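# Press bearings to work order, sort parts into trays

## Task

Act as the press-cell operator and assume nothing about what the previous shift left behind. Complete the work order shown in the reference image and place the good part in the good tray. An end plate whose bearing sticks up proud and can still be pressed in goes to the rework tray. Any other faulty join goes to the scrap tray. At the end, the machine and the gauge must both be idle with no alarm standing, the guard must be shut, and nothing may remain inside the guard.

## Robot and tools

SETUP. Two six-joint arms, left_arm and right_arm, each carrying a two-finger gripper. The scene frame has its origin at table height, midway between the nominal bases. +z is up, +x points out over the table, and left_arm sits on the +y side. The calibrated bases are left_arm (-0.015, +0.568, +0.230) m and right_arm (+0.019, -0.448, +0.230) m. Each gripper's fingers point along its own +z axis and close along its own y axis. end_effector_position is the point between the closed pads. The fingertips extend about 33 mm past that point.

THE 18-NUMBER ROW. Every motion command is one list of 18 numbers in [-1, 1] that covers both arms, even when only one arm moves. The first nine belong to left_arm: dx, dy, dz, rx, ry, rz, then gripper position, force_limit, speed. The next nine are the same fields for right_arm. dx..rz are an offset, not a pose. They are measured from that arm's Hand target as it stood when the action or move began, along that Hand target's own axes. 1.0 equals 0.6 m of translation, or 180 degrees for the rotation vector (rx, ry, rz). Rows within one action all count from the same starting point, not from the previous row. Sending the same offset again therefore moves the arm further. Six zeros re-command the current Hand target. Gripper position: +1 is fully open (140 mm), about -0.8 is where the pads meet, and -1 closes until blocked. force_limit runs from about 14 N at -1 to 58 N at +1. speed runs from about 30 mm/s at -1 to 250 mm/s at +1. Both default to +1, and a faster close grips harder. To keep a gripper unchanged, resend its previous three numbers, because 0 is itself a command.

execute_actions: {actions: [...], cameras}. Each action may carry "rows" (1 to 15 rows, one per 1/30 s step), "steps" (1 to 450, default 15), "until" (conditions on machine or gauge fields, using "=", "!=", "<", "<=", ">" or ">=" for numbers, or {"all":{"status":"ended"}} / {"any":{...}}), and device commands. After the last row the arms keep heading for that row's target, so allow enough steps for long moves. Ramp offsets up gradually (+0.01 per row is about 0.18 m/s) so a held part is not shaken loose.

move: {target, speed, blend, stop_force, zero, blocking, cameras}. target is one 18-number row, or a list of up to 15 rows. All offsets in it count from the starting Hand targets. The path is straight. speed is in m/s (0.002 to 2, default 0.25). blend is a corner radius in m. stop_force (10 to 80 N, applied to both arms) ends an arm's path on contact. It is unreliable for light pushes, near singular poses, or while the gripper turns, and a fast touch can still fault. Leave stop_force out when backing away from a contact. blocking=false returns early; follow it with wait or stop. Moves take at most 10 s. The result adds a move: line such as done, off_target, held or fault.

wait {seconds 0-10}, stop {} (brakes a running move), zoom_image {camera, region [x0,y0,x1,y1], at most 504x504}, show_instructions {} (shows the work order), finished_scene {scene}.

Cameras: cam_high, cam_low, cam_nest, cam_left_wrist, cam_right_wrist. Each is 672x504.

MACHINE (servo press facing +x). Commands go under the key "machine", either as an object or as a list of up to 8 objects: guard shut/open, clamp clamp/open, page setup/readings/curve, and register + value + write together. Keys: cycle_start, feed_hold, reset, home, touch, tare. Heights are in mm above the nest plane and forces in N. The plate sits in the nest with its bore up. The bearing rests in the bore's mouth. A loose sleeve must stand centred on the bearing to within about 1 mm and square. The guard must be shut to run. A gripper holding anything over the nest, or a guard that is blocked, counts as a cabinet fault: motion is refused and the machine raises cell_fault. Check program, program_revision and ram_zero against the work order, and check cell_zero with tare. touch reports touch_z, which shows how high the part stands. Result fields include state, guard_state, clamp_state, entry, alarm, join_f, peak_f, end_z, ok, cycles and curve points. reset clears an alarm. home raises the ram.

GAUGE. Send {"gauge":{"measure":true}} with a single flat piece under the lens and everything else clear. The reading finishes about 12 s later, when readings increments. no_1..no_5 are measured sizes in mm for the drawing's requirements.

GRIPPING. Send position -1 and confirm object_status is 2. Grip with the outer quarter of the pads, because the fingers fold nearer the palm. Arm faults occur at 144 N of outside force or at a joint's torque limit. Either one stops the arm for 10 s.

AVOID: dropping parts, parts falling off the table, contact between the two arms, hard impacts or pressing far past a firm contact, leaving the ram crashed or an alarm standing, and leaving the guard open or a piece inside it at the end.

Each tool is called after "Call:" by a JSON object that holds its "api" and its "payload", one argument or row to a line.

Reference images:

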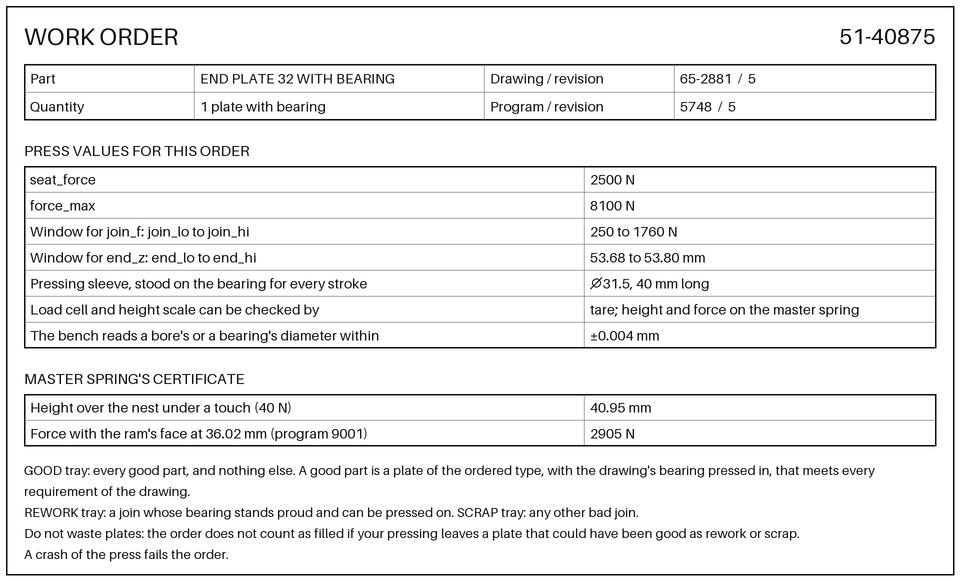

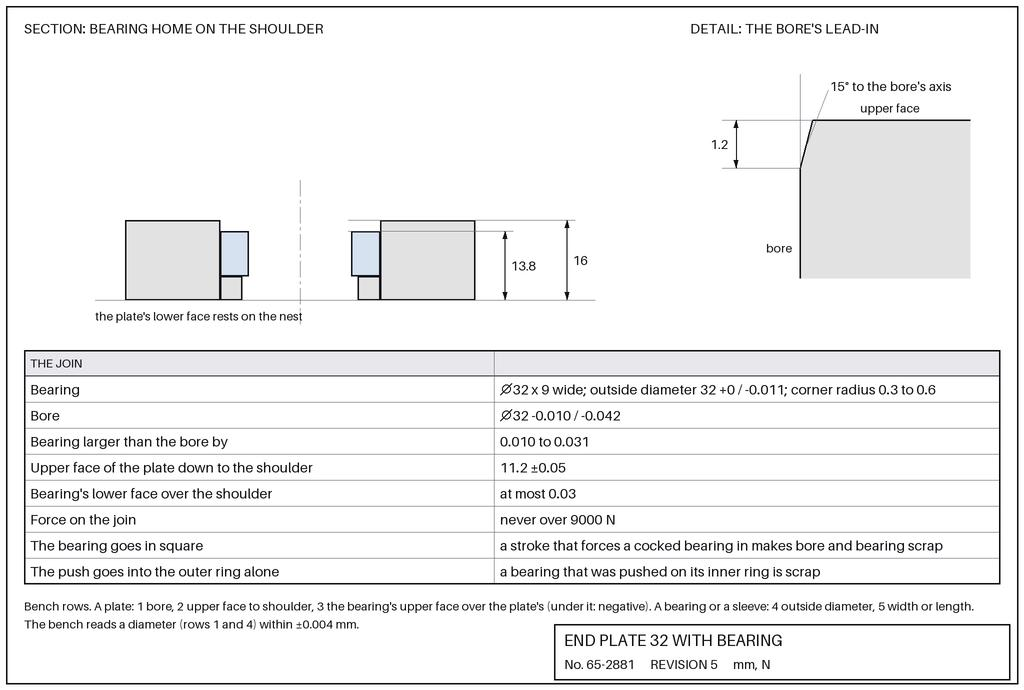

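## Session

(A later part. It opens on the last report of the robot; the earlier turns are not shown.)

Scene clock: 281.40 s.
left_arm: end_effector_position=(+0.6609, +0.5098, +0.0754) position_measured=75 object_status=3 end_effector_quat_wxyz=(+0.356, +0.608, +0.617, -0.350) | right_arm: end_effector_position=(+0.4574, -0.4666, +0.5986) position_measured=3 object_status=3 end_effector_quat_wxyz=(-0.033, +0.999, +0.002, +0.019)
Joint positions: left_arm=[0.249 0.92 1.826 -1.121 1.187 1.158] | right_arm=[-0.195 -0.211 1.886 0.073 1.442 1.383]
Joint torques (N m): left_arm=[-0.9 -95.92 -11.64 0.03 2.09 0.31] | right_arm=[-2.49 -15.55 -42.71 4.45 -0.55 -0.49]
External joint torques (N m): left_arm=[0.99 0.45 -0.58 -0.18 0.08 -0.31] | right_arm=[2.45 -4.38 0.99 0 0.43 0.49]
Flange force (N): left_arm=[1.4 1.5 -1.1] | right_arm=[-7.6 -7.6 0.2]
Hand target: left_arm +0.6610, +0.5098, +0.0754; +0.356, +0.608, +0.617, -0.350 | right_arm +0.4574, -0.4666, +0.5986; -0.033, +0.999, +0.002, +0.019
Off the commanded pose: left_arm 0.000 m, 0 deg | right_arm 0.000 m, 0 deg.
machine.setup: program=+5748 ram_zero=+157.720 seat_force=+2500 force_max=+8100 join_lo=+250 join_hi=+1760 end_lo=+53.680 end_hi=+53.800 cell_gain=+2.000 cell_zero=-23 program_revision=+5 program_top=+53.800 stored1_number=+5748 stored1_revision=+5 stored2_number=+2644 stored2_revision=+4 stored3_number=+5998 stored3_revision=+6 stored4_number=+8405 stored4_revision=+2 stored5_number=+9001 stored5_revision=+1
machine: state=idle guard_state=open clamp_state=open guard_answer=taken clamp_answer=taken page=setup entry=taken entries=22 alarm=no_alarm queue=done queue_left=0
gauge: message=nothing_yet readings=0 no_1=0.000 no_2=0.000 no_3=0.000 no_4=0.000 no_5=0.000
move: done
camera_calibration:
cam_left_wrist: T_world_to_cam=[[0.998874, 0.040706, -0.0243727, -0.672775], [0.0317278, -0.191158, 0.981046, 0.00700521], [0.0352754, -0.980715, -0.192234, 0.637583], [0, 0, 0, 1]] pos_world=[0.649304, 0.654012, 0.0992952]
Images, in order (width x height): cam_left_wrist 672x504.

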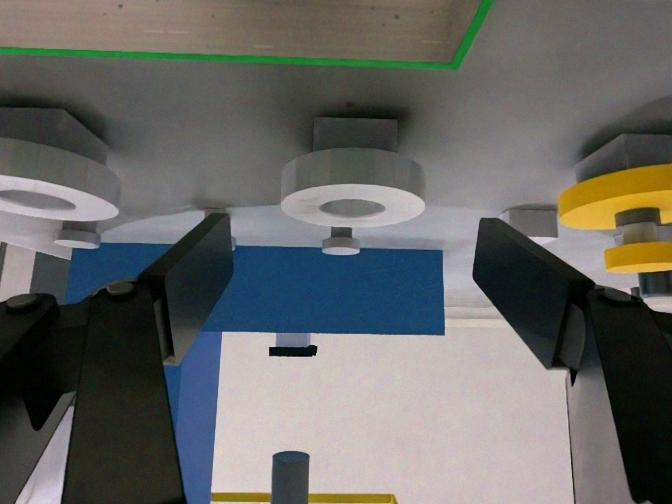

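Call:
{"api": "move", "payload": {
  "target": [0.0123, 0.0012, 0.0703, 0, 0, 0, 0.43, 0, -1, 0, 0, 0, 0, 0, 0, 1, 1, 1],
  "speed": 0.1
}}

Call:
{"api": "execute_actions", "payload": {
  "actions": [
    {"rows": [[0,0,0,0,0,0,-1,0,-1,0,0,0,0,0,0,1,1,1]], "steps": 60}
  ],
  "cameras": ["cam_left_wrist"]
}}

Call:
{"api": "zoom_image", "payload": {
  "camera": "cam_left_wrist",
  "region": [180, 100, 530, 450]
}}

Scene clock: 283.77 s.
left_arm: end_effector_position=(+0.6622, +0.4771, +0.0479) position_measured=75 object_status=3 end_effector_quat_wxyz=(+0.356, +0.608, +0.617, -0.350) | right_arm: end_effector_position=(+0.4574, -0.4666, +0.5986) position_measured=3 object_status=3 end_effector_quat_wxyz=(-0.033, +0.999, +0.002, +0.019)
Joint positions: left_arm=[0.204 0.957 1.831 -1.177 1.154 1.193] | right_arm=[-0.195 -0.211 1.886 0.073 1.442 1.383]
Joint torques (N m): left_arm=[-1.06 -97.62 -9.83 -0.03 2.16 0.16] | right_arm=[-2.53 -15.42 -42.73 4.44 -0.6 -0.45]
External joint torques (N m): left_arm=[0.99 1.62 -0.61 -0.2 0.04 -0.15] | right_arm=[2.5 -4.58 1 0.02 0.48 0.44]
Flange force (N): left_arm=[3.2 2.0 -0.1] | right_arm=[-8.0 -7.6 0.1]
Hand target: left_arm +0.6622, +0.4771, +0.0479; +0.356, +0.608, +0.617, -0.350 | right_arm +0.4574, -0.4666, +0.5986; -0.033, +0.999, +0.002, +0.019
Off the commanded pose: left_arm 0.000 m, 0 deg | right_arm 0.000 m, 0 deg.
machine.setup: program=+5748 ram_zero=+157.720 seat_force=+2500 force_max=+8100 join_lo=+250 join_hi=+1760 end_lo=+53.680 end_hi=+53.800 cell_gain=+2.000 cell_zero=-23 program_revision=+5 program_top=+53.800 stored1_number=+5748 stored1_revision=+5 stored2_number=+2644 stored2_revision=+4 stored3_number=+5998 stored3_revision=+6 stored4_number=+8405 stored4_revision=+2 stored5_number=+9001 stored5_revision=+1
machine: state=idle guard_state=open clamp_state=open guard_answer=taken clamp_answer=taken page=setup entry=taken entries=22 alarm=no_alarm queue=done queue_left=0
gauge: message=nothing_yet readings=0 no_1=0.000 no_2=0.000 no_3=0.000 no_4=0.000 no_5=0.000
move: done

Scene clock: 285.97 s.
left_arm: end_effector_position=(+0.6622, +0.4771, +0.0479) position_measured=127 object_status=2 end_effector_quat_wxyz=(+0.356, +0.608, +0.617, -0.350) | right_arm: end_effector_position=(+0.4574, -0.4666, +0.5986) position_measured=3 object_status=3 end_effector_quat_wxyz=(-0.033, +0.999, +0.002, +0.019)
Joint positions: left_arm=[0.204 0.957 1.831 -1.177 1.154 1.193] | right_arm=[-0.195 -0.211 1.886 0.073 1.442 1.383]
Joint torques (N m): left_arm=[-4.36 -90.76 -8.3 0.36 0.19 0.08] | right_arm=[-2.07 -15.93 -42.83 4.43 -0.63 -0.48]
External joint torques (N m): left_arm=[4.5 -5.09 -2.14 -0.59 2.02 -0.08] | right_arm=[2.05 -4.13 1.08 0.04 0.51 0.48]
Flange force (N): left_arm=[-3.0 0.9 -9.9] | right_arm=[-7.5 -6.6 0.2]
Hand target: left_arm +0.6622, +0.4771, +0.0479; +0.356, +0.608, +0.617, -0.350 | right_arm +0.4574, -0.4666, +0.5986; -0.033, +0.999, +0.002, +0.019
Off the commanded pose: left_arm 0.000 m, 0 deg | right_arm 0.000 m, 0 deg.
machine.setup: program=+5748 ram_zero=+157.720 seat_force=+2500 force_max=+8100 join_lo=+250 join_hi=+1760 end_lo=+53.680 end_hi=+53.800 cell_gain=+2.000 cell_zero=-23 program_revision=+5 program_top=+53.800 stored1_number=+5748 stored1_revision=+5 stored2_number=+2644 stored2_revision=+4 stored3_number=+5998 stored3_revision=+6 stored4_number=+8405 stored4_revision=+2 stored5_number=+9001 stored5_revision=+1
machine: state=idle guard_state=open clamp_state=open guard_answer=taken clamp_answer=taken page=setup entry=taken entries=22 alarm=no_alarm queue=done queue_left=0
gauge: message=nothing_yet readings=0 no_1=0.000 no_2=0.000 no_3=0.000 no_4=0.000 no_5=0.000
camera_calibration:
cam_left_wrist: T_world_to_cam=[[0.998877, 0.0407675, -0.024158, -0.67357], [0.0315288, -0.19116, 0.981052, 0.0279178], [0.035377, -0.980712, -0.192231, 0.60009], [0, 0, 0, 1]] pos_world=[0.650704, 0.621312, 0.0716951]
Images, in order (width x height): cam_left_wrist 672x504.

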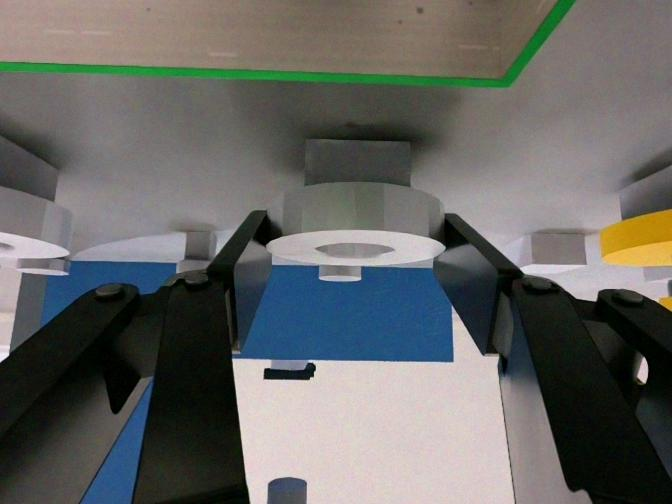

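Scaled by 1.440 from the camera's 672x504 image, which has a finer 960x720 frame.

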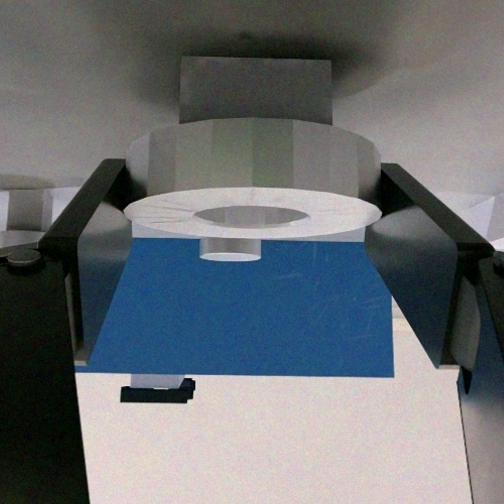

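Call:
{"api": "move", "payload": {
  "target": [
    [-0.1193, 0.0007, -0.1267, 0, 0, 0, -1, 0, -1, 0, 0, 0, 0, 0, 0, 1, 1, 1],
    [-0.0104, 0.1673, -0.3553, -0.578, 0, -0.3347, -1, 0, -1, 0, 0, 0, 0, 0, 0, 1, 1, 1],
    [0.1256, 0.3996, -0.4579, -0.578, 0, -0.3347, -1, 0, -1, 0, 0, 0, 0, 0, 0, 1, 1, 1]
  ],
  "speed": [0.12,0.35,0.25],
  "blend": [0.01,0.03,0],
  "cameras": ["cam_left_wrist", "cam_high"]
}}

Scene clock: 292.67 s.
left_arm: end_effector_position=(+0.8980, +0.7559, +0.1205) position_measured=127 object_status=2 end_effector_quat_wxyz=(+0.482, -0.232, +0.835, +0.134) | right_arm: end_effector_position=(+0.4574, -0.4666, +0.5986) position_measured=3 object_status=3 end_effector_quat_wxyz=(-0.033, +0.999, +0.002, +0.019)
Joint positions: left_arm=[-0.024 0.822 1.93 -3.866 0.729 1.866] | right_arm=[-0.195 -0.211 1.886 0.073 1.442 1.383]
Joint torques (N m): left_arm=[-1.5 -99.31 -21.09 -0.48 2.6 0.25] | right_arm=[-2.42 -15.61 -42.87 4.45 -0.54 -0.46]
External joint torques (N m): left_arm=[1.46 1.97 0.28 -0.29 -0.32 -0.25] | right_arm=[2.42 -4.51 1.12 0.02 0.43 0.46]
Flange force (N): left_arm=[1.5 1.2 3.0] | right_arm=[-8.0 -7.5 0.4]
Hand target: left_arm +0.8980, +0.7559, +0.1205; +0.481, -0.232, +0.835, +0.134 | right_arm +0.4574, -0.4666, +0.5986; -0.033, +0.999, +0.002, +0.019
Off the commanded pose: left_arm 0.000 m, 0 deg | right_arm 0.000 m, 0 deg.
machine.setup: program=+5748 ram_zero=+157.720 seat_force=+2500 force_max=+8100 join_lo=+250 join_hi=+1760 end_lo=+53.680 end_hi=+53.800 cell_gain=+2.000 cell_zero=-23 program_revision=+5 program_top=+53.800 stored1_number=+5748 stored1_revision=+5 stored2_number=+2644 stored2_revision=+4 stored3_number=+5998 stored3_revision=+6 stored4_number=+8405 stored4_revision=+2 stored5_number=+9001 stored5_revision=+1
machine: state=idle guard_state=open clamp_state=open guard_answer=taken clamp_answer=taken page=setup entry=taken entries=22 alarm=no_alarm queue=done queue_left=0
gauge: message=nothing_yet readings=0 no_1=0.000 no_2=0.000 no_3=0.000 no_4=0.000 no_5=0.000
move: done
camera_calibration:
cam_left_wrist: T_world_to_cam=[[-0.537903, 0.842641, -0.0248149, -0.144769], [0.148308, 0.123568, 0.981191, -0.340336], [0.829858, 0.524106, -0.191438, -0.971849], [0, 0, 0, 1]] pos_world=[0.779099, 0.673394, 0.144293]
Images, in order (width x height): cam_high 672x504, cam_left_wrist 672x504.

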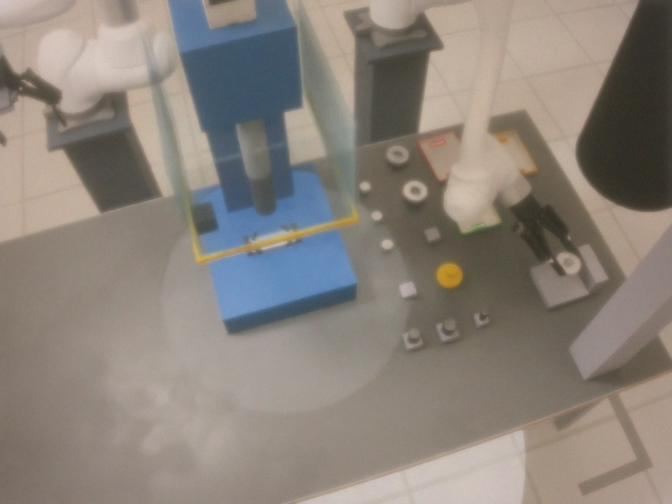

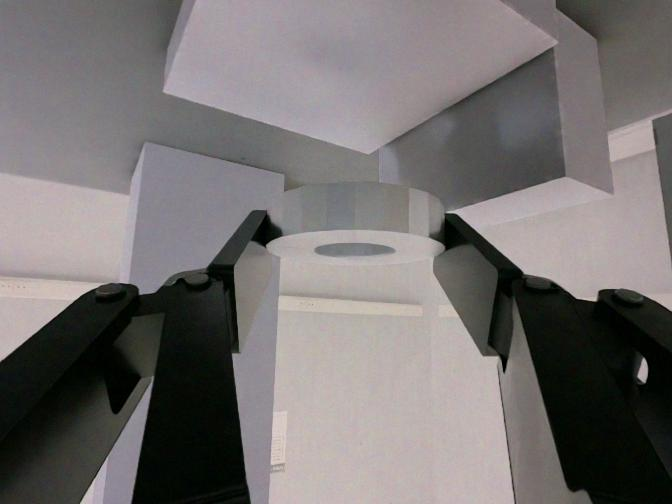

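Call:
{"api": "move", "payload": {
  "target": [0.0874, -0.0068, 0.0637, 0, 0, 0, -1, 0, -1, 0, 0, 0, 0, 0, 0, 1, 1, 1],
  "speed": 0.1,
  "cameras": ["cam_left_wrist"]
}}

Call:
{"api": "move", "payload": {
  "target": [0.0144, 0, 0.0083, 0, 0, 0, -1, 0, -1, 0, 0, 0, 0, 0, 0, 1, 1, 1],
  "speed": 0.006,
  "stop_force": 10
}}

Scene clock: 295.27 s.
left_arm: end_effector_position=(+0.9060, +0.7560, +0.0560) position_measured=127 object_status=2 end_effector_quat_wxyz=(+0.482, -0.232, +0.835, +0.134) | right_arm: end_effector_position=(+0.4574, -0.4666, +0.5986) position_measured=3 object_status=3 end_effector_quat_wxyz=(-0.033, +0.999, +0.002, +0.019)
Joint positions: left_arm=[-0.024 0.93 1.888 -3.82 0.78 1.803] | right_arm=[-0.195 -0.211 1.886 0.073 1.442 1.383]
Joint torques (N m): left_arm=[-1.2 -104.98 -17.45 -0.57 2.55 0.25] | right_arm=[-2.33 -15.26 -42.89 4.46 -0.6 -0.51]
External joint torques (N m): left_arm=[1.37 3.15 -0.65 -0.13 -0.23 -0.25] | right_arm=[2.28 -4.55 1.19 0 0.47 0.5]
Flange force (N): left_arm=[2.7 0.3 5.9] | right_arm=[-8.3 -7.3 0.4]
Hand target: left_arm +0.9060, +0.7560, +0.0560; +0.481, -0.232, +0.835, +0.134 | right_arm +0.4574, -0.4666, +0.5986; -0.033, +0.999, +0.002, +0.019
Off the commanded pose: left_arm 0.000 m, 0 deg | right_arm 0.000 m, 0 deg.
machine.setup: program=+5748 ram_zero=+157.720 seat_force=+2500 force_max=+8100 join_lo=+250 join_hi=+1760 end_lo=+53.680 end_hi=+53.800 cell_gain=+2.000 cell_zero=-23 program_revision=+5 program_top=+53.800 stored1_number=+5748 stored1_revision=+5 stored2_number=+2644 stored2_revision=+4 stored3_number=+5998 stored3_revision=+6 stored4_number=+8405 stored4_revision=+2 stored5_number=+9001 stored5_revision=+1
machine: state=idle guard_state=open clamp_state=open guard_answer=taken clamp_answer=taken page=setup entry=taken entries=22 alarm=no_alarm queue=done queue_left=0
gauge: message=nothing_yet readings=0 no_1=0.000 no_2=0.000 no_3=0.000 no_4=0.000 no_5=0.000
move: done
camera_calibration:
cam_left_wrist: T_world_to_cam=[[-0.537947, 0.842613, -0.0248051, -0.142014], [0.148319, 0.123575, 0.981188, -0.278249], [0.829828, 0.524149, -0.191453, -0.990839], [0, 0, 0, 1]] pos_world=[0.787099, 0.673394, 0.0797935]
Images, in order (width x height): cam_left_wrist 672x504.

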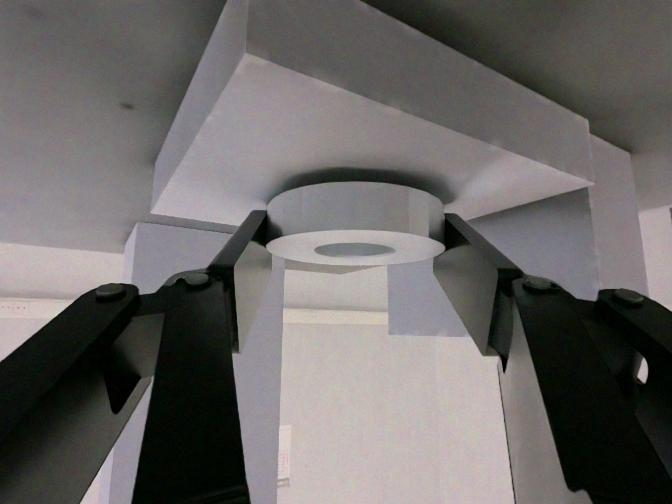

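Scene clock: 296.87 s.
left_arm: end_effector_position=(+0.9061, +0.7560, +0.0511) position_measured=127 object_status=2 end_effector_quat_wxyz=(+0.482, -0.232, +0.835, +0.134) | right_arm: end_effector_position=(+0.4574, -0.4666, +0.5986) position_measured=3 object_status=3 end_effector_quat_wxyz=(-0.033, +0.999, +0.002, +0.019)
Joint positions: left_arm=[-0.024 0.938 1.885 -3.817 0.784 1.798] | right_arm=[-0.195 -0.211 1.886 0.073 1.442 1.383]
Joint torques (N m): left_arm=[-0.45 -95.12 -16.41 -0.42 0.09 0.39] | right_arm=[-2.76 -15.8 -42.72 4.49 -0.62 -0.51]
External joint torques (N m): left_arm=[0.4 -7.07 -1.42 -0.26 2.23 -0.39] | right_arm=[2.76 -4.38 0.96 -0.03 0.5 0.51]
Flange force (N): left_arm=[-5.7 1.5 -7.3] | right_arm=[-7.5 -8.3 0.1]
Hand target: left_arm +0.9060, +0.7560, +0.0511; +0.482, -0.232, +0.835, +0.134 (not the last commanded pose) | right_arm +0.4574, -0.4666, +0.5986; -0.033, +0.999, +0.002, +0.019
Off the commanded pose: left_arm 0.005 m, 0 deg | right_arm 0.000 m, 0 deg.
machine.setup: program=+5748 ram_zero=+157.720 seat_force=+2500 force_max=+8100 join_lo=+250 join_hi=+1760 end_lo=+53.680 end_hi=+53.800 cell_gain=+2.000 cell_zero=-23 program_revision=+5 program_top=+53.800 stored1_number=+5748 stored1_revision=+5 stored2_number=+2644 stored2_revision=+4 stored3_number=+5998 stored3_revision=+6 stored4_number=+8405 stored4_revision=+2 stored5_number=+9001 stored5_revision=+1
machine: state=idle guard_state=open clamp_state=open guard_answer=taken clamp_answer=taken page=setup entry=taken entries=22 alarm=no_alarm queue=done queue_left=0
gauge: message=nothing_yet readings=0 no_1=0.000 no_2=0.000 no_3=0.000 no_4=0.000 no_5=0.000
move: contact (left_arm)

Call:
{"api": "execute_actions", "payload": {
  "actions": [
    {"rows": [[0,0,0,0,0,0,0.24,0,-1,0,0,0,0,0,0,1,1,1]], "steps": 45}
  ],
  "cameras": ["cam_left_wrist"]
}}

Call:
{"api": "move", "payload": {
  "target": [
    [0, 0, -0.15, 0, 0, 0, 0.24, 0, -1, 0, 0, 0, 0, 0, 0, 1, 1, 1],
    [0, 0, -0.4, 0, 0, 0, 0.24, 0, -1, 0, 0, 0, 0, 0, 0, 1, 1, 1]
  ],
  "speed": [0.1,0.3],
  "blend": [0.02,0],
  "cameras": ["cam_left_wrist"]
}}

Call:
{"api": "execute_actions", "payload": {
  "actions": [
    {"gauge": {"measure": true}, "steps": 450, "until": {"gauge": {"readings": [">", 0]}}}
  ]
}}

Scene clock: 299.70 s.
left_arm: end_effector_position=(+0.9061, +0.7560, +0.0511) position_measured=99 object_status=3 end_effector_quat_wxyz=(+0.482, -0.232, +0.835, +0.134) | right_arm: end_effector_position=(+0.4574, -0.4666, +0.5986) position_measured=3 object_status=3 end_effector_quat_wxyz=(-0.033, +0.999, +0.002, +0.019)
Joint positions: left_arm=[-0.024 0.938 1.885 -3.817 0.784 1.798] | right_arm=[-0.195 -0.211 1.886 0.073 1.442 1.383]
Joint torques (N m): left_arm=[-0.76 -103.11 -16.95 -0.49 2.28 0.28] | right_arm=[-2.56 -15.81 -42.69 4.39 -0.58 -0.54]
External joint torques (N m): left_arm=[0.89 0.89 -0.99 -0.21 0.05 -0.28] | right_arm=[2.54 -4.17 0.97 0.06 0.45 0.54]
Flange force (N): left_arm=[0.5 -0.1 3.3] | right_arm=[-7.2 -7.9 0.2]
Hand target: left_arm +0.9060, +0.7560, +0.0511; +0.482, -0.232, +0.835, +0.134 | right_arm +0.4574, -0.4666, +0.5986; -0.033, +0.999, +0.002, +0.019
Off the commanded pose: left_arm 0.000 m, 0 deg | right_arm 0.000 m, 0 deg.
machine.setup: program=+5748 ram_zero=+157.720 seat_force=+2500 force_max=+8100 join_lo=+250 join_hi=+1760 end_lo=+53.680 end_hi=+53.800 cell_gain=+2.000 cell_zero=-23 program_revision=+5 program_top=+53.800 stored1_number=+5748 stored1_revision=+5 stored2_number=+2644 stored2_revision=+4 stored3_number=+5998 stored3_revision=+6 stored4_number=+8405 stored4_revision=+2 stored5_number=+9001 stored5_revision=+1
machine: state=idle guard_state=open clamp_state=open guard_answer=taken clamp_answer=taken page=setup entry=taken entries=22 alarm=no_alarm queue=done queue_left=0
gauge: message=nothing_yet readings=0 no_1=0.000 no_2=0.000 no_3=0.000 no_4=0.000 no_5=0.000
camera_calibration:
cam_left_wrist: T_world_to_cam=[[-0.537976, 0.842593, -0.0248763, -0.142043], [0.147931, 0.123421, 0.981266, -0.272953], [0.829879, 0.524218, -0.191043, -0.991996], [0, 0, 0, 1]] pos_world=[0.787199, 0.673394, 0.0747925]
Images, in order (width x height): cam_left_wrist 672x504.

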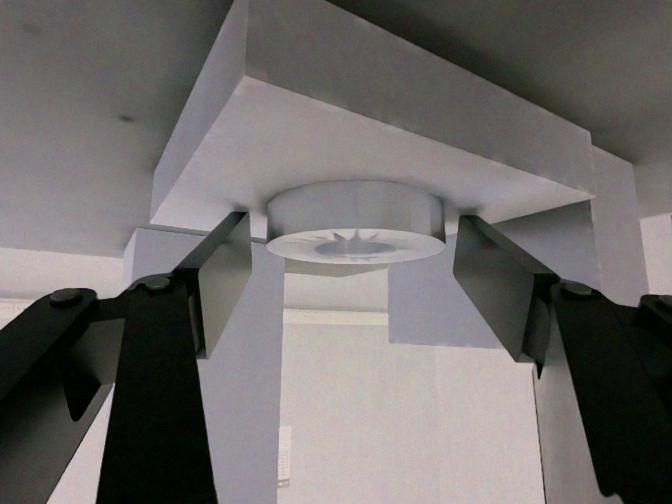

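Scene clock: 301.53 s.
left_arm: end_effector_position=(+0.7280, +0.6489, +0.1711) position_measured=99 object_status=3 end_effector_quat_wxyz=(+0.482, -0.232, +0.835, +0.134) | right_arm: end_effector_position=(+0.4574, -0.4666, +0.5986) position_measured=3 object_status=3 end_effector_quat_wxyz=(-0.033, +0.999, +0.002, +0.019)
Joint positions: left_arm=[-0.236 0.636 2.268 -4.008 0.882 1.779] | right_arm=[-0.195 -0.211 1.886 0.073 1.442 1.383]
Joint torques (N m): left_arm=[-1.47 -78.07 -14.45 -0.16 2.24 0.12] | right_arm=[-2.29 -15.79 -42.44 4.39 -0.58 -0.5]
External joint torques (N m): left_arm=[1.55 1.1 -0.48 -0.13 0.09 -0.12] | right_arm=[2.24 -4.03 0.75 0.06 0.46 0.5]
Flange force (N): left_arm=[0.7 1.2 3.8] | right_arm=[-6.8 -7.0 -0.2]
Hand target: left_arm +0.7280, +0.6488, +0.1711; +0.482, -0.232, +0.835, +0.134 | right_arm +0.4574, -0.4666, +0.5986; -0.033, +0.999, +0.002, +0.019
Off the commanded pose: left_arm 0.000 m, 0 deg | right_arm 0.000 m, 0 deg.
machine.setup: program=+5748 ram_zero=+157.720 seat_force=+2500 force_max=+8100 join_lo=+250 join_hi=+1760 end_lo=+53.680 end_hi=+53.800 cell_gain=+2.000 cell_zero=-23 program_revision=+5 program_top=+53.800 stored1_number=+5748 stored1_revision=+5 stored2_number=+2644 stored2_revision=+4 stored3_number=+5998 stored3_revision=+6 stored4_number=+8405 stored4_revision=+2 stored5_number=+9001 stored5_revision=+1
machine: state=idle guard_state=open clamp_state=open guard_answer=taken clamp_answer=taken page=setup entry=taken entries=22 alarm=no_alarm queue=done queue_left=0
gauge: message=nothing_yet readings=0 no_1=0.000 no_2=0.000 no_3=0.000 no_4=0.000 no_5=0.000
move: done
camera_calibration:
cam_left_wrist: T_world_to_cam=[[-0.538022, 0.842564, -0.0248649, -0.144587], [0.148024, 0.123479, 0.981245, -0.351226], [0.829832, 0.524251, -0.191154, -0.765094], [0, 0, 0, 1]] pos_world=[0.609099, 0.566294, 0.194793]
Images, in order (width x height): cam_left_wrist 672x504.

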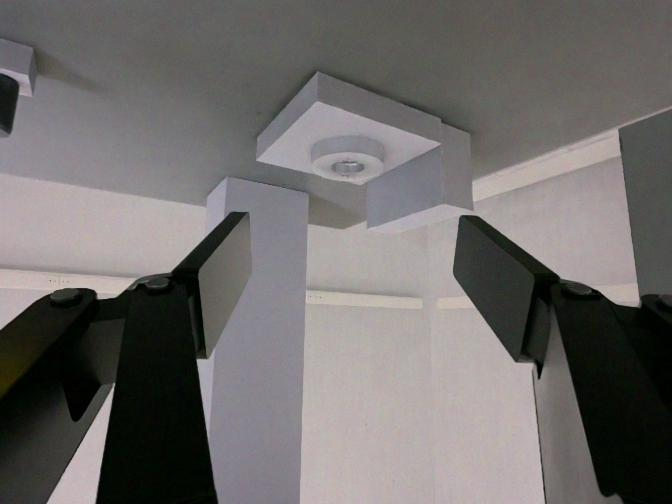

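Scene clock: 313.73 s.
left_arm: end_effector_position=(+0.7280, +0.6488, +0.1711) position_measured=99 object_status=3 end_effector_quat_wxyz=(+0.482, -0.232, +0.835, +0.134) | right_arm: end_effector_position=(+0.4574, -0.4666, +0.5986) position_measured=3 object_status=3 end_effector_quat_wxyz=(-0.033, +0.999, +0.002, +0.019)
Joint positions: left_arm=[-0.236 0.636 2.268 -4.008 0.882 1.779] | right_arm=[-0.195 -0.211 1.886 0.073 1.442 1.383]
Joint torques (N m): left_arm=[-0.83 -77.69 -14.29 -0.18 2.25 0.17] | right_arm=[-2.41 -15.52 -42.72 4.48 -0.58 -0.53]
External joint torques (N m): left_arm=[0.86 0.59 -0.87 -0.11 0.08 -0.17] | right_arm=[2.38 -4.36 1 -0.01 0.45 0.53]
Flange force (N): left_arm=[0.2 0.0 2.9] | right_arm=[-7.6 -7.5 0.2]
Hand target: left_arm +0.7280, +0.6488, +0.1711; +0.482, -0.232, +0.835, +0.134 | right_arm +0.4574, -0.4666, +0.5986; -0.033, +0.999, +0.002, +0.019
Tool commands: left_gripper/position=+0.24 left_gripper/force_limit=+0.0 left_gripper/speed=-1.0 right_gripper/position=+1.0 right_gripper/force_limit=+1.0 right_gripper/speed=+1.0
Off the commanded pose: left_arm 0.000 m, 0 deg | right_arm 0.000 m, 0 deg.
machine.setup: program=+5748 ram_zero=+157.720 seat_force=+2500 force_max=+8100 join_lo=+250 join_hi=+1760 end_lo=+53.680 end_hi=+53.800 cell_gain=+2.000 cell_zero=-23 program_revision=+5 program_top=+53.800 stored1_number=+5748 stored1_revision=+5 stored2_number=+2644 stored2_revision=+4 stored3_number=+5998 stored3_revision=+6 stored4_number=+8405 stored4_revision=+2 stored5_number=+9001 stored5_revision=+1
machine: state=idle guard_state=open clamp_state=open guard_answer=taken clamp_answer=taken page=setup entry=taken entries=22 alarm=no_alarm queue=done queue_left=0
gauge: message=measure_taken readings=1 no_1=31.972 no_2=11.206 no_3=0.000 no_4=0.000 no_5=0.000

Call:
{"api": "move", "payload": {
  "target": [
    [0, 0, 0.25, 0, 0, 0, 0.24, 0, -1, 0, 0, 0, 0, 0, 0, 1, 1, 1],
    [0, 0, 0.4, 0, 0, 0, 0.24, 0, -1, 0, 0, 0, 0, 0, 0, 1, 1, 1]
  ],
  "speed": [0.3,0.1],
  "blend": [0.02,0]
}}

Call:
{"api": "execute_actions", "payload": {
  "actions": [
    {"rows": [[0,0,0,0,0,0,-1,0,-1,0,0,0,0,0,0,1,1,1]], "steps": 45}
  ],
  "cameras": ["cam_left_wrist"]
}}

Scene clock: 317.60 s.
left_arm: end_effector_position=(+0.9060, +0.7560, +0.0511) position_measured=99 object_status=3 end_effector_quat_wxyz=(+0.482, -0.232, +0.835, +0.134) | right_arm: end_effector_position=(+0.4574, -0.4666, +0.5986) position_measured=3 object_status=3 end_effector_quat_wxyz=(-0.033, +0.999, +0.002, +0.019)
Joint positions: left_arm=[-0.024 0.938 1.886 -3.817 0.784 1.798] | right_arm=[-0.195 -0.211 1.886 0.073 1.442 1.383]
Joint torques (N m): left_arm=[-1.45 -102.85 -17.2 -0.53 2.33 0.18] | right_arm=[-2.85 -15.72 -42.73 4.46 -0.59 -0.56]
External joint torques (N m): left_arm=[1.44 1 -0.43 -0.15 -0.03 -0.18] | right_arm=[2.88 -4.57 0.93 0.01 0.47 0.56]
Flange force (N): left_arm=[0.5 1.1 2.8] | right_arm=[-7.7 -8.8 0.1]
Hand target: left_arm +0.9060, +0.7560, +0.0511; +0.482, -0.232, +0.835, +0.134 | right_arm +0.4574, -0.4666, +0.5986; -0.033, +0.999, +0.002, +0.019
Off the commanded pose: left_arm 0.000 m, 0 deg | right_arm 0.000 m, 0 deg.
machine.setup: program=+5748 ram_zero=+157.720 seat_force=+2500 force_max=+8100 join_lo=+250 join_hi=+1760 end_lo=+53.680 end_hi=+53.800 cell_gain=+2.000 cell_zero=-23 program_revision=+5 program_top=+53.800 stored1_number=+5748 stored1_revision=+5 stored2_number=+2644 stored2_revision=+4 stored3_number=+5998 stored3_revision=+6 stored4_number=+8405 stored4_revision=+2 stored5_number=+9001 stored5_revision=+1
machine: state=idle guard_state=open clamp_state=open guard_answer=taken clamp_answer=taken page=setup entry=taken entries=22 alarm=no_alarm queue=done queue_left=0
gauge: message=measure_taken readings=1 no_1=31.972 no_2=11.206 no_3=0.000 no_4=0.000 no_5=0.000
move: done

Scene clock: 319.30 s.
left_arm: end_effector_position=(+0.9060, +0.7560, +0.0511) position_measured=127 object_status=2 end_effector_quat_wxyz=(+0.482, -0.232, +0.835, +0.134) | right_arm: end_effector_position=(+0.4574, -0.4666, +0.5986) position_measured=3 object_status=3 end_effector_quat_wxyz=(-0.033, +0.999, +0.002, +0.019)
Joint positions: left_arm=[-0.024 0.938 1.885 -3.817 0.784 1.798] | right_arm=[-0.195 -0.211 1.886 0.073 1.442 1.383]
Joint torques (N m): left_arm=[-1.86 -93.22 -16.29 -0.27 -0.78 -0.23] | right_arm=[-1.72 -15.63 -42.89 4.42 -0.55 -0.47]
External joint torques (N m): left_arm=[1.84 -8.94 -1.58 -0.41 3.1 0.23] | right_arm=[1.71 -4.42 1.14 0.05 0.43 0.47]
Flange force (N): left_arm=[-8.2 2.9 -8.7] | right_arm=[-8.2 -5.8 0.3]
Hand target: left_arm +0.9060, +0.7560, +0.0511; +0.482, -0.232, +0.835, +0.134 | right_arm +0.4574, -0.4666, +0.5986; -0.033, +0.999, +0.002, +0.019
Off the commanded pose: left_arm 0.000 m, 0 deg | right_arm 0.000 m, 0 deg.
machine.setup: program=+5748 ram_zero=+157.720 seat_force=+2500 force_max=+8100 join_lo=+250 join_hi=+1760 end_lo=+53.680 end_hi=+53.800 cell_gain=+2.000 cell_zero=-23 program_revision=+5 program_top=+53.800 stored1_number=+5748 stored1_revision=+5 stored2_number=+2644 stored2_revision=+4 stored3_number=+5998 stored3_revision=+6 stored4_number=+8405 stored4_revision=+2 stored5_number=+9001 stored5_revision=+1
machine: state=idle guard_state=open clamp_state=open guard_answer=taken clamp_answer=taken page=setup entry=taken entries=22 alarm=no_alarm queue=done queue_left=0
gauge: message=measure_taken readings=1 no_1=31.972 no_2=11.206 no_3=0.000 no_4=0.000 no_5=0.000
camera_calibration:
cam_left_wrist: T_world_to_cam=[[-0.53802, 0.842565, -0.0248664, -0.142074], [0.147942, 0.123428, 0.981264, -0.272979], [0.829848, 0.52426, -0.191058, -0.992052], [0, 0, 0, 1]] pos_world=[0.787199, 0.673494, 0.0747926]
Images, in order (width x height): cam_left_wrist 672x504.

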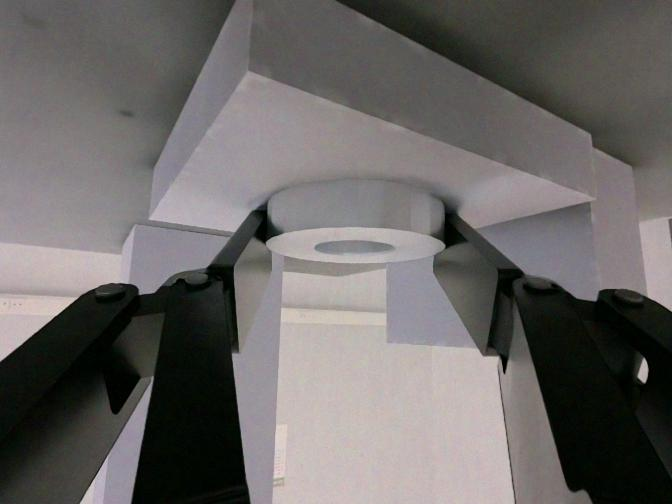

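Call:
{"api": "move", "payload": {
  "target": [
    [-0.1249, 0, -0.117, 0, 0, 0, -1, 0, -1, 0, 0, 0, 0, 0, 0, 1, 1, 1],
    [-0.0009, -0.0475, -0.495, 0.578, 0, 0.3347, -1, 0, -1, 0, 0, 0, 0, 0, 0, 1, 1, 1],
    [0.1607, -0.4652, -0.9083, 0.578, 0, 0.3347, -1, 0, -1, 0, 0, 0, 0, 0, 0, 1, 1, 1]
  ],
  "speed": [0.15,0.35,0.25],
  "blend": [0.02,0.04,0],
  "cameras": ["cam_left_wrist", "cam_high"]
}}

Scene clock: 326.97 s.
left_arm: end_effector_position=(+0.6043, +0.2487, +0.2402) position_measured=127 object_status=2 end_effector_quat_wxyz=(+0.356, +0.608, +0.617, -0.350) | right_arm: end_effector_position=(+0.4574, -0.4666, +0.5986) position_measured=3 object_status=3 end_effector_quat_wxyz=(-0.033, +0.999, +0.002, +0.019)
Joint positions: left_arm=[-0.139 0.591 2.047 -1.399 1.058 0.991] | right_arm=[-0.195 -0.211 1.886 0.073 1.442 1.383]
Joint torques (N m): left_arm=[-0.57 -76.65 -16.46 -0.71 2.17 0.21] | right_arm=[-2.29 -15.46 -42.7 4.39 -0.57 -0.5]
External joint torques (N m): left_arm=[0.64 1.67 -0.45 -0.06 -0.19 -0.21] | right_arm=[2.25 -4.46 0.97 0.07 0.45 0.5]
Flange force (N): left_arm=[2.3 2.7 0.6] | right_arm=[-7.8 -7.2 0.1]
Hand target: left_arm +0.6043, +0.2487, +0.2402; +0.356, +0.608, +0.617, -0.350 | right_arm +0.4574, -0.4666, +0.5986; -0.033, +0.999, +0.002, +0.019
Off the commanded pose: left_arm 0.000 m, 0 deg | right_arm 0.000 m, 0 deg.
machine.setup: program=+5748 ram_zero=+157.720 seat_force=+2500 force_max=+8100 join_lo=+250 join_hi=+1760 end_lo=+53.680 end_hi=+53.800 cell_gain=+2.000 cell_zero=-23 program_revision=+5 program_top=+53.800 stored1_number=+5748 stored1_revision=+5 stored2_number=+2644 stored2_revision=+4 stored3_number=+5998 stored3_revision=+6 stored4_number=+8405 stored4_revision=+2 stored5_number=+9001 stored5_revision=+1
machine: state=idle guard_state=open clamp_state=open guard_answer=taken clamp_answer=taken page=setup entry=taken entries=22 alarm=no_alarm queue=done queue_left=0
gauge: message=measure_taken readings=1 no_1=31.972 no_2=11.206 no_3=0.000 no_4=0.000 no_5=0.000
move: done
camera_calibration:
cam_left_wrist: T_world_to_cam=[[0.998882, 0.0408174, -0.0238358, -0.601883], [0.0312298, -0.191377, 0.98102, -0.202402], [0.035481, -0.980667, -0.192438, 0.415104], [0, 0, 0, 1]] pos_world=[0.592803, 0.392912, 0.264096]
Images, in order (width x height): cam_high 672x504, cam_left_wrist 672x504.

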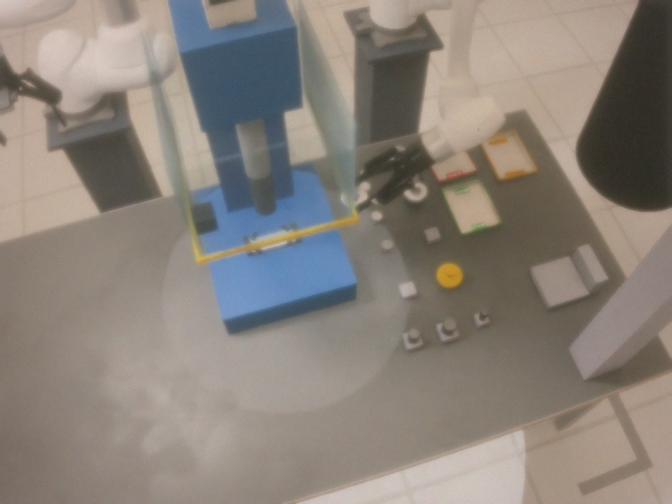

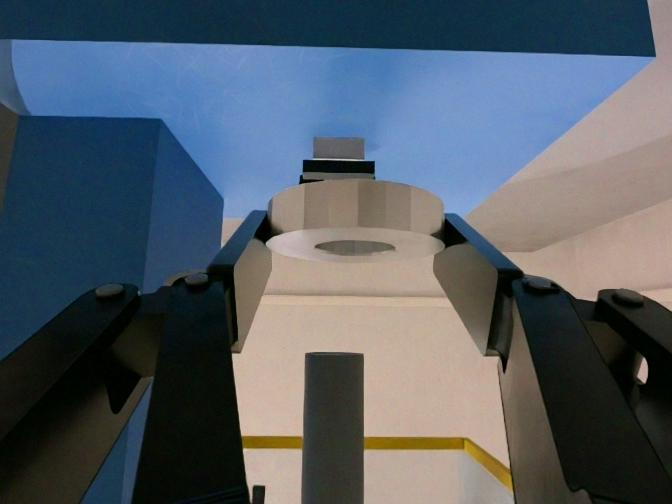

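Call:
{"api": "move", "payload": {
  "target": [-0.0783, -0.0088, 0.3863, 0, 0, 0, -1, 0, -1, 0, 0, 0, 0, 0, 0, 1, 1, 1],
  "speed": 0.15,
  "cameras": ["cam_nest"]
}}

Scene clock: 329.50 s.
left_arm: end_effector_position=(+0.6023, +0.0245, +0.1647) position_measured=127 object_status=2 end_effector_quat_wxyz=(+0.356, +0.608, +0.617, -0.350) | right_arm: end_effector_position=(+0.4574, -0.4666, +0.5986) position_measured=3 object_status=3 end_effector_quat_wxyz=(-0.033, +0.999, +0.002, +0.019)
Joint positions: left_arm=[-0.478 0.75 1.946 -1.74 0.903 1.058] | right_arm=[-0.195 -0.211 1.886 0.073 1.442 1.383]
Joint torques (N m): left_arm=[-1.03 -88.71 -15.54 -1.22 2.36 0.11] | right_arm=[-2.58 -15.47 -42.65 4.44 -0.54 -0.48]
External joint torques (N m): left_arm=[1.28 1.92 0.01 -0.02 -0.29 -0.11] | right_arm=[2.58 -4.62 0.9 0.02 0.42 0.48]
Flange force (N): left_arm=[2.8 2.3 0.6] | right_arm=[-7.8 -7.9 0.1]
Hand target: left_arm +0.6023, +0.0245, +0.1647; +0.356, +0.608, +0.617, -0.350 | right_arm +0.4574, -0.4666, +0.5986; -0.033, +0.999, +0.002, +0.019
Off the commanded pose: left_arm 0.000 m, 0 deg | right_arm 0.000 m, 0 deg.
machine.setup: program=+5748 ram_zero=+157.720 seat_force=+2500 force_max=+8100 join_lo=+250 join_hi=+1760 end_lo=+53.680 end_hi=+53.800 cell_gain=+2.000 cell_zero=-23 program_revision=+5 program_top=+53.800 stored1_number=+5748 stored1_revision=+5 stored2_number=+2644 stored2_revision=+4 stored3_number=+5998 stored3_revision=+6 stored4_number=+8405 stored4_revision=+2 stored5_number=+9001 stored5_revision=+1
machine: state=idle guard_state=open clamp_state=open guard_answer=taken clamp_answer=taken page=setup entry=taken entries=22 alarm=no_alarm queue=done queue_left=0
gauge: message=measure_taken readings=1 no_1=31.972 no_2=11.206 no_3=0.000 no_4=0.000 no_5=0.000
move: done
Images, in order (width x height): cam_nest 672x504.

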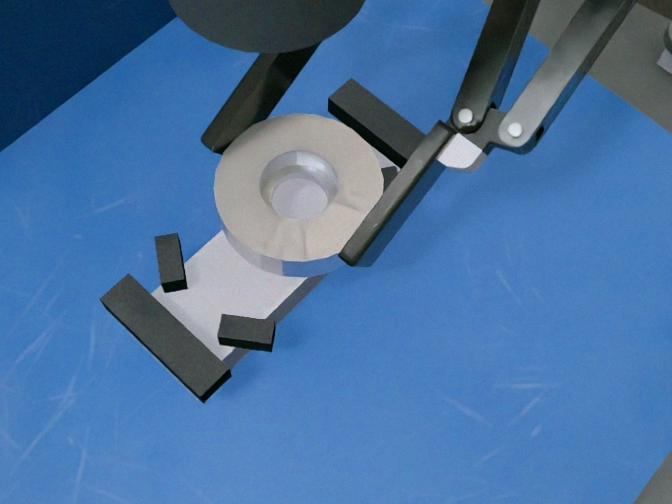

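Call:
{"api": "move", "payload": {
  "target": [0.0112, 0, 0.0233, 0, 0, 0, -1, 0, -1, 0, 0, 0, 0, 0, 0, 1, 1, 1],
  "speed": 0.1,
  "cameras": ["cam_nest"]
}}

Scene clock: 331.43 s.
left_arm: end_effector_position=(+0.6025, +0.0158, +0.1519) position_measured=127 object_status=2 end_effector_quat_wxyz=(+0.356, +0.608, +0.617, -0.350) | right_arm: end_effector_position=(+0.4574, -0.4666, +0.5986) position_measured=3 object_status=3 end_effector_quat_wxyz=(-0.033, +0.999, +0.002, +0.019)
Joint positions: left_arm=[-0.49 0.773 1.936 -1.761 0.901 1.076] | right_arm=[-0.195 -0.211 1.886 0.073 1.442 1.383]
Joint torques (N m): left_arm=[-0.91 -90.11 -14.59 -1.14 2.43 0.24] | right_arm=[-2.42 -15.51 -42.77 4.41 -0.59 -0.48]
External joint torques (N m): left_arm=[0.94 2.14 -0.51 -0.09 -0.33 -0.24] | right_arm=[2.39 -4.45 1.06 0.05 0.48 0.48]
Flange force (N): left_arm=[2.5 3.2 1.7] | right_arm=[-7.9 -7.4 0.2]
Hand target: left_arm +0.6025, +0.0158, +0.1518; +0.356, +0.608, +0.617, -0.350 | right_arm +0.4574, -0.4666, +0.5986; -0.033, +0.999, +0.002, +0.019
Off the commanded pose: left_arm 0.000 m, 0 deg | right_arm 0.000 m, 0 deg.
machine.setup: program=+5748 ram_zero=+157.720 seat_force=+2500 force_max=+8100 join_lo=+250 join_hi=+1760 end_lo=+53.680 end_hi=+53.800 cell_gain=+2.000 cell_zero=-23 program_revision=+5 program_top=+53.800 stored1_number=+5748 stored1_revision=+5 stored2_number=+2644 stored2_revision=+4 stored3_number=+5998 stored3_revision=+6 stored4_number=+8405 stored4_revision=+2 stored5_number=+9001 stored5_revision=+1
machine: state=idle guard_state=open clamp_state=open guard_answer=taken clamp_answer=taken page=setup entry=taken entries=22 alarm=no_alarm queue=done queue_left=0
gauge: message=measure_taken readings=1 no_1=31.972 no_2=11.206 no_3=0.000 no_4=0.000 no_5=0.000
move: done
Images, in order (width x height): cam_nest 672x504.

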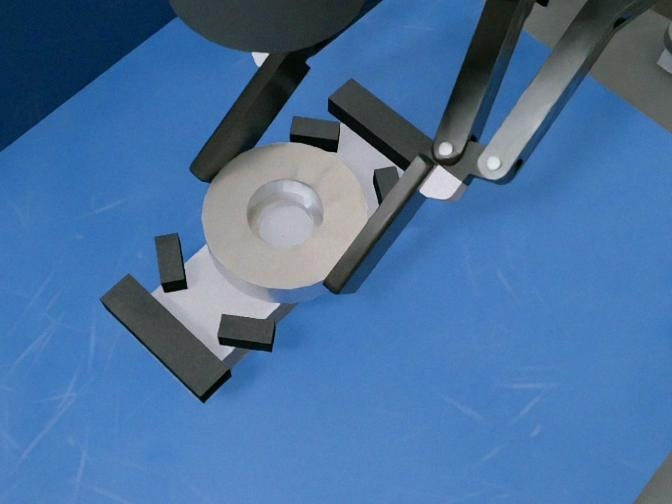

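Call:
{"api": "move", "payload": {
  "target": [0.0161, 0, 0.0122, 0, 0, 0, -1, 0, -1, 0, 0, 0, 0, 0, 0, 1, 1, 1],
  "speed": 0.006,
  "stop_force": 10,
  "cameras": ["cam_nest", "cam_left_wrist"]
}}

Scene clock: 334.00 s.
left_arm: end_effector_position=(+0.6026, +0.0150, +0.1465) position_measured=127 object_status=2 end_effector_quat_wxyz=(+0.356, +0.608, +0.617, -0.350) | right_arm: end_effector_position=(+0.4574, -0.4666, +0.5986) position_measured=3 object_status=3 end_effector_quat_wxyz=(-0.033, +0.999, +0.002, +0.019)
Joint positions: left_arm=[-0.491 0.781 1.934 -1.768 0.902 1.085] | right_arm=[-0.195 -0.211 1.886 0.073 1.442 1.383]
Joint torques (N m): left_arm=[-2.26 -81.92 -10.87 0.1 -0.27 0.37] | right_arm=[-2.31 -15.79 -42.52 4.4 -0.64 -0.48]
External joint torques (N m): left_arm=[2.37 -6.29 -3.78 -1.32 2.37 -0.37] | right_arm=[2.29 -4.2 0.79 0.06 0.52 0.48]
Flange force (N): left_arm=[-5.7 3.2 -5.6] | right_arm=[-7.2 -7.2 -0.2]
Hand target: left_arm +0.6025, +0.0150, +0.1464; +0.356, +0.608, +0.617, -0.350 (not the last commanded pose) | right_arm +0.4574, -0.4666, +0.5986; -0.033, +0.999, +0.002, +0.019
Off the commanded pose: left_arm 0.007 m, 0 deg | right_arm 0.000 m, 0 deg.
machine.setup: program=+5748 ram_zero=+157.720 seat_force=+2500 force_max=+8100 join_lo=+250 join_hi=+1760 end_lo=+53.680 end_hi=+53.800 cell_gain=+2.000 cell_zero=-23 program_revision=+5 program_top=+53.800 stored1_number=+5748 stored1_revision=+5 stored2_number=+2644 stored2_revision=+4 stored3_number=+5998 stored3_revision=+6 stored4_number=+8405 stored4_revision=+2 stored5_number=+9001 stored5_revision=+1
machine: state=idle guard_state=open clamp_state=open guard_answer=taken clamp_answer=taken page=setup entry=taken entries=22 alarm=no_alarm queue=done queue_left=0
gauge: message=measure_taken readings=1 no_1=31.972 no_2=11.206 no_3=0.000 no_4=0.000 no_5=0.000
move: contact (left_arm)
camera_calibration:
cam_left_wrist: T_world_to_cam=[[0.998885, 0.0407888, -0.0237552, -0.592793], [0.0311307, -0.190976, 0.981101, -0.155069], [0.0354813, -0.980747, -0.192033, 0.16788], [0, 0, 0, 1]] pos_world=[0.591003, 0.159212, 0.170295]
Images, in order (width x height): cam_nest 672x504, cam_left_wrist 672x504.

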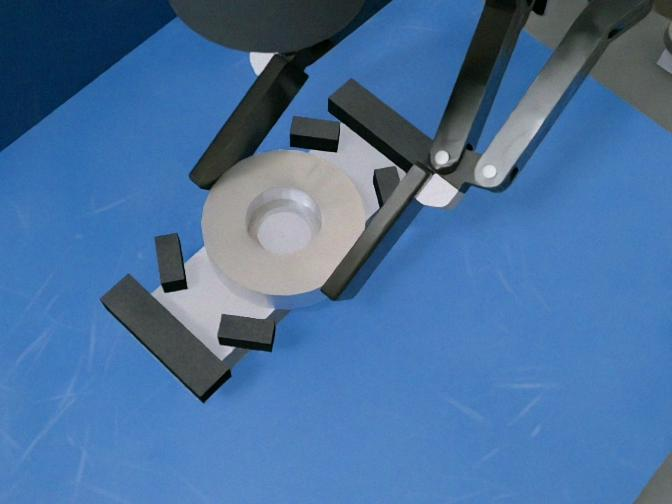

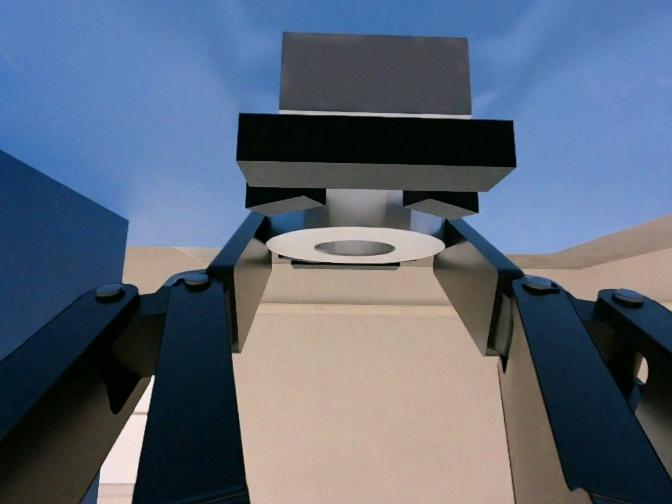

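Call:
{"api": "move", "payload": {
  "target": [0.0043, 0, 0.0025, 0, 0, 0, -1, 0, -1, 0, 0, 0, 0, 0, 0, 1, 1, 1],
  "speed": 0.004,
  "stop_force": 12
}}

Scene clock: 335.93 s.
left_arm: end_effector_position=(+0.6026, +0.0150, +0.1435) position_measured=127 object_status=2 end_effector_quat_wxyz=(+0.356, +0.608, +0.617, -0.350) | right_arm: end_effector_position=(+0.4574, -0.4666, +0.5986) position_measured=3 object_status=3 end_effector_quat_wxyz=(-0.033, +0.999, +0.002, +0.019)
Joint positions: left_arm=[-0.491 0.786 1.934 -1.771 0.903 1.09] | right_arm=[-0.195 -0.211 1.886 0.073 1.442 1.383]
Joint torques (N m): left_arm=[-3.46 -78.27 -8.81 0.79 -0.79 0.38] | right_arm=[-2.19 -15.46 -42.59 4.43 -0.61 -0.53]
External joint torques (N m): left_arm=[3.68 -10.21 -5.68 -1.99 2.89 -0.38] | right_arm=[2.18 -4.56 0.87 0.03 0.49 0.53]
Flange force (N): left_arm=[-9.4 4.1 -8.9] | right_arm=[-7.9 -7.1 -0.2]
Hand target: left_arm +0.6026, +0.0150, +0.1435; +0.356, +0.608, +0.617, -0.350 | right_arm +0.4574, -0.4666, +0.5986; -0.033, +0.999, +0.002, +0.019
Off the commanded pose: left_arm 0.000 m, 0 deg | right_arm 0.000 m, 0 deg.
machine.setup: program=+5748 ram_zero=+157.720 seat_force=+2500 force_max=+8100 join_lo=+250 join_hi=+1760 end_lo=+53.680 end_hi=+53.800 cell_gain=+2.000 cell_zero=-23 program_revision=+5 program_top=+53.800 stored1_number=+5748 stored1_revision=+5 stored2_number=+2644 stored2_revision=+4 stored3_number=+5998 stored3_revision=+6 stored4_number=+8405 stored4_revision=+2 stored5_number=+9001 stored5_revision=+1
machine: state=idle guard_state=open clamp_state=open guard_answer=taken clamp_answer=taken page=setup entry=taken entries=22 alarm=no_alarm queue=done queue_left=0
gauge: message=measure_taken readings=1 no_1=31.972 no_2=11.206 no_3=0.000 no_4=0.000 no_5=0.000
move: done


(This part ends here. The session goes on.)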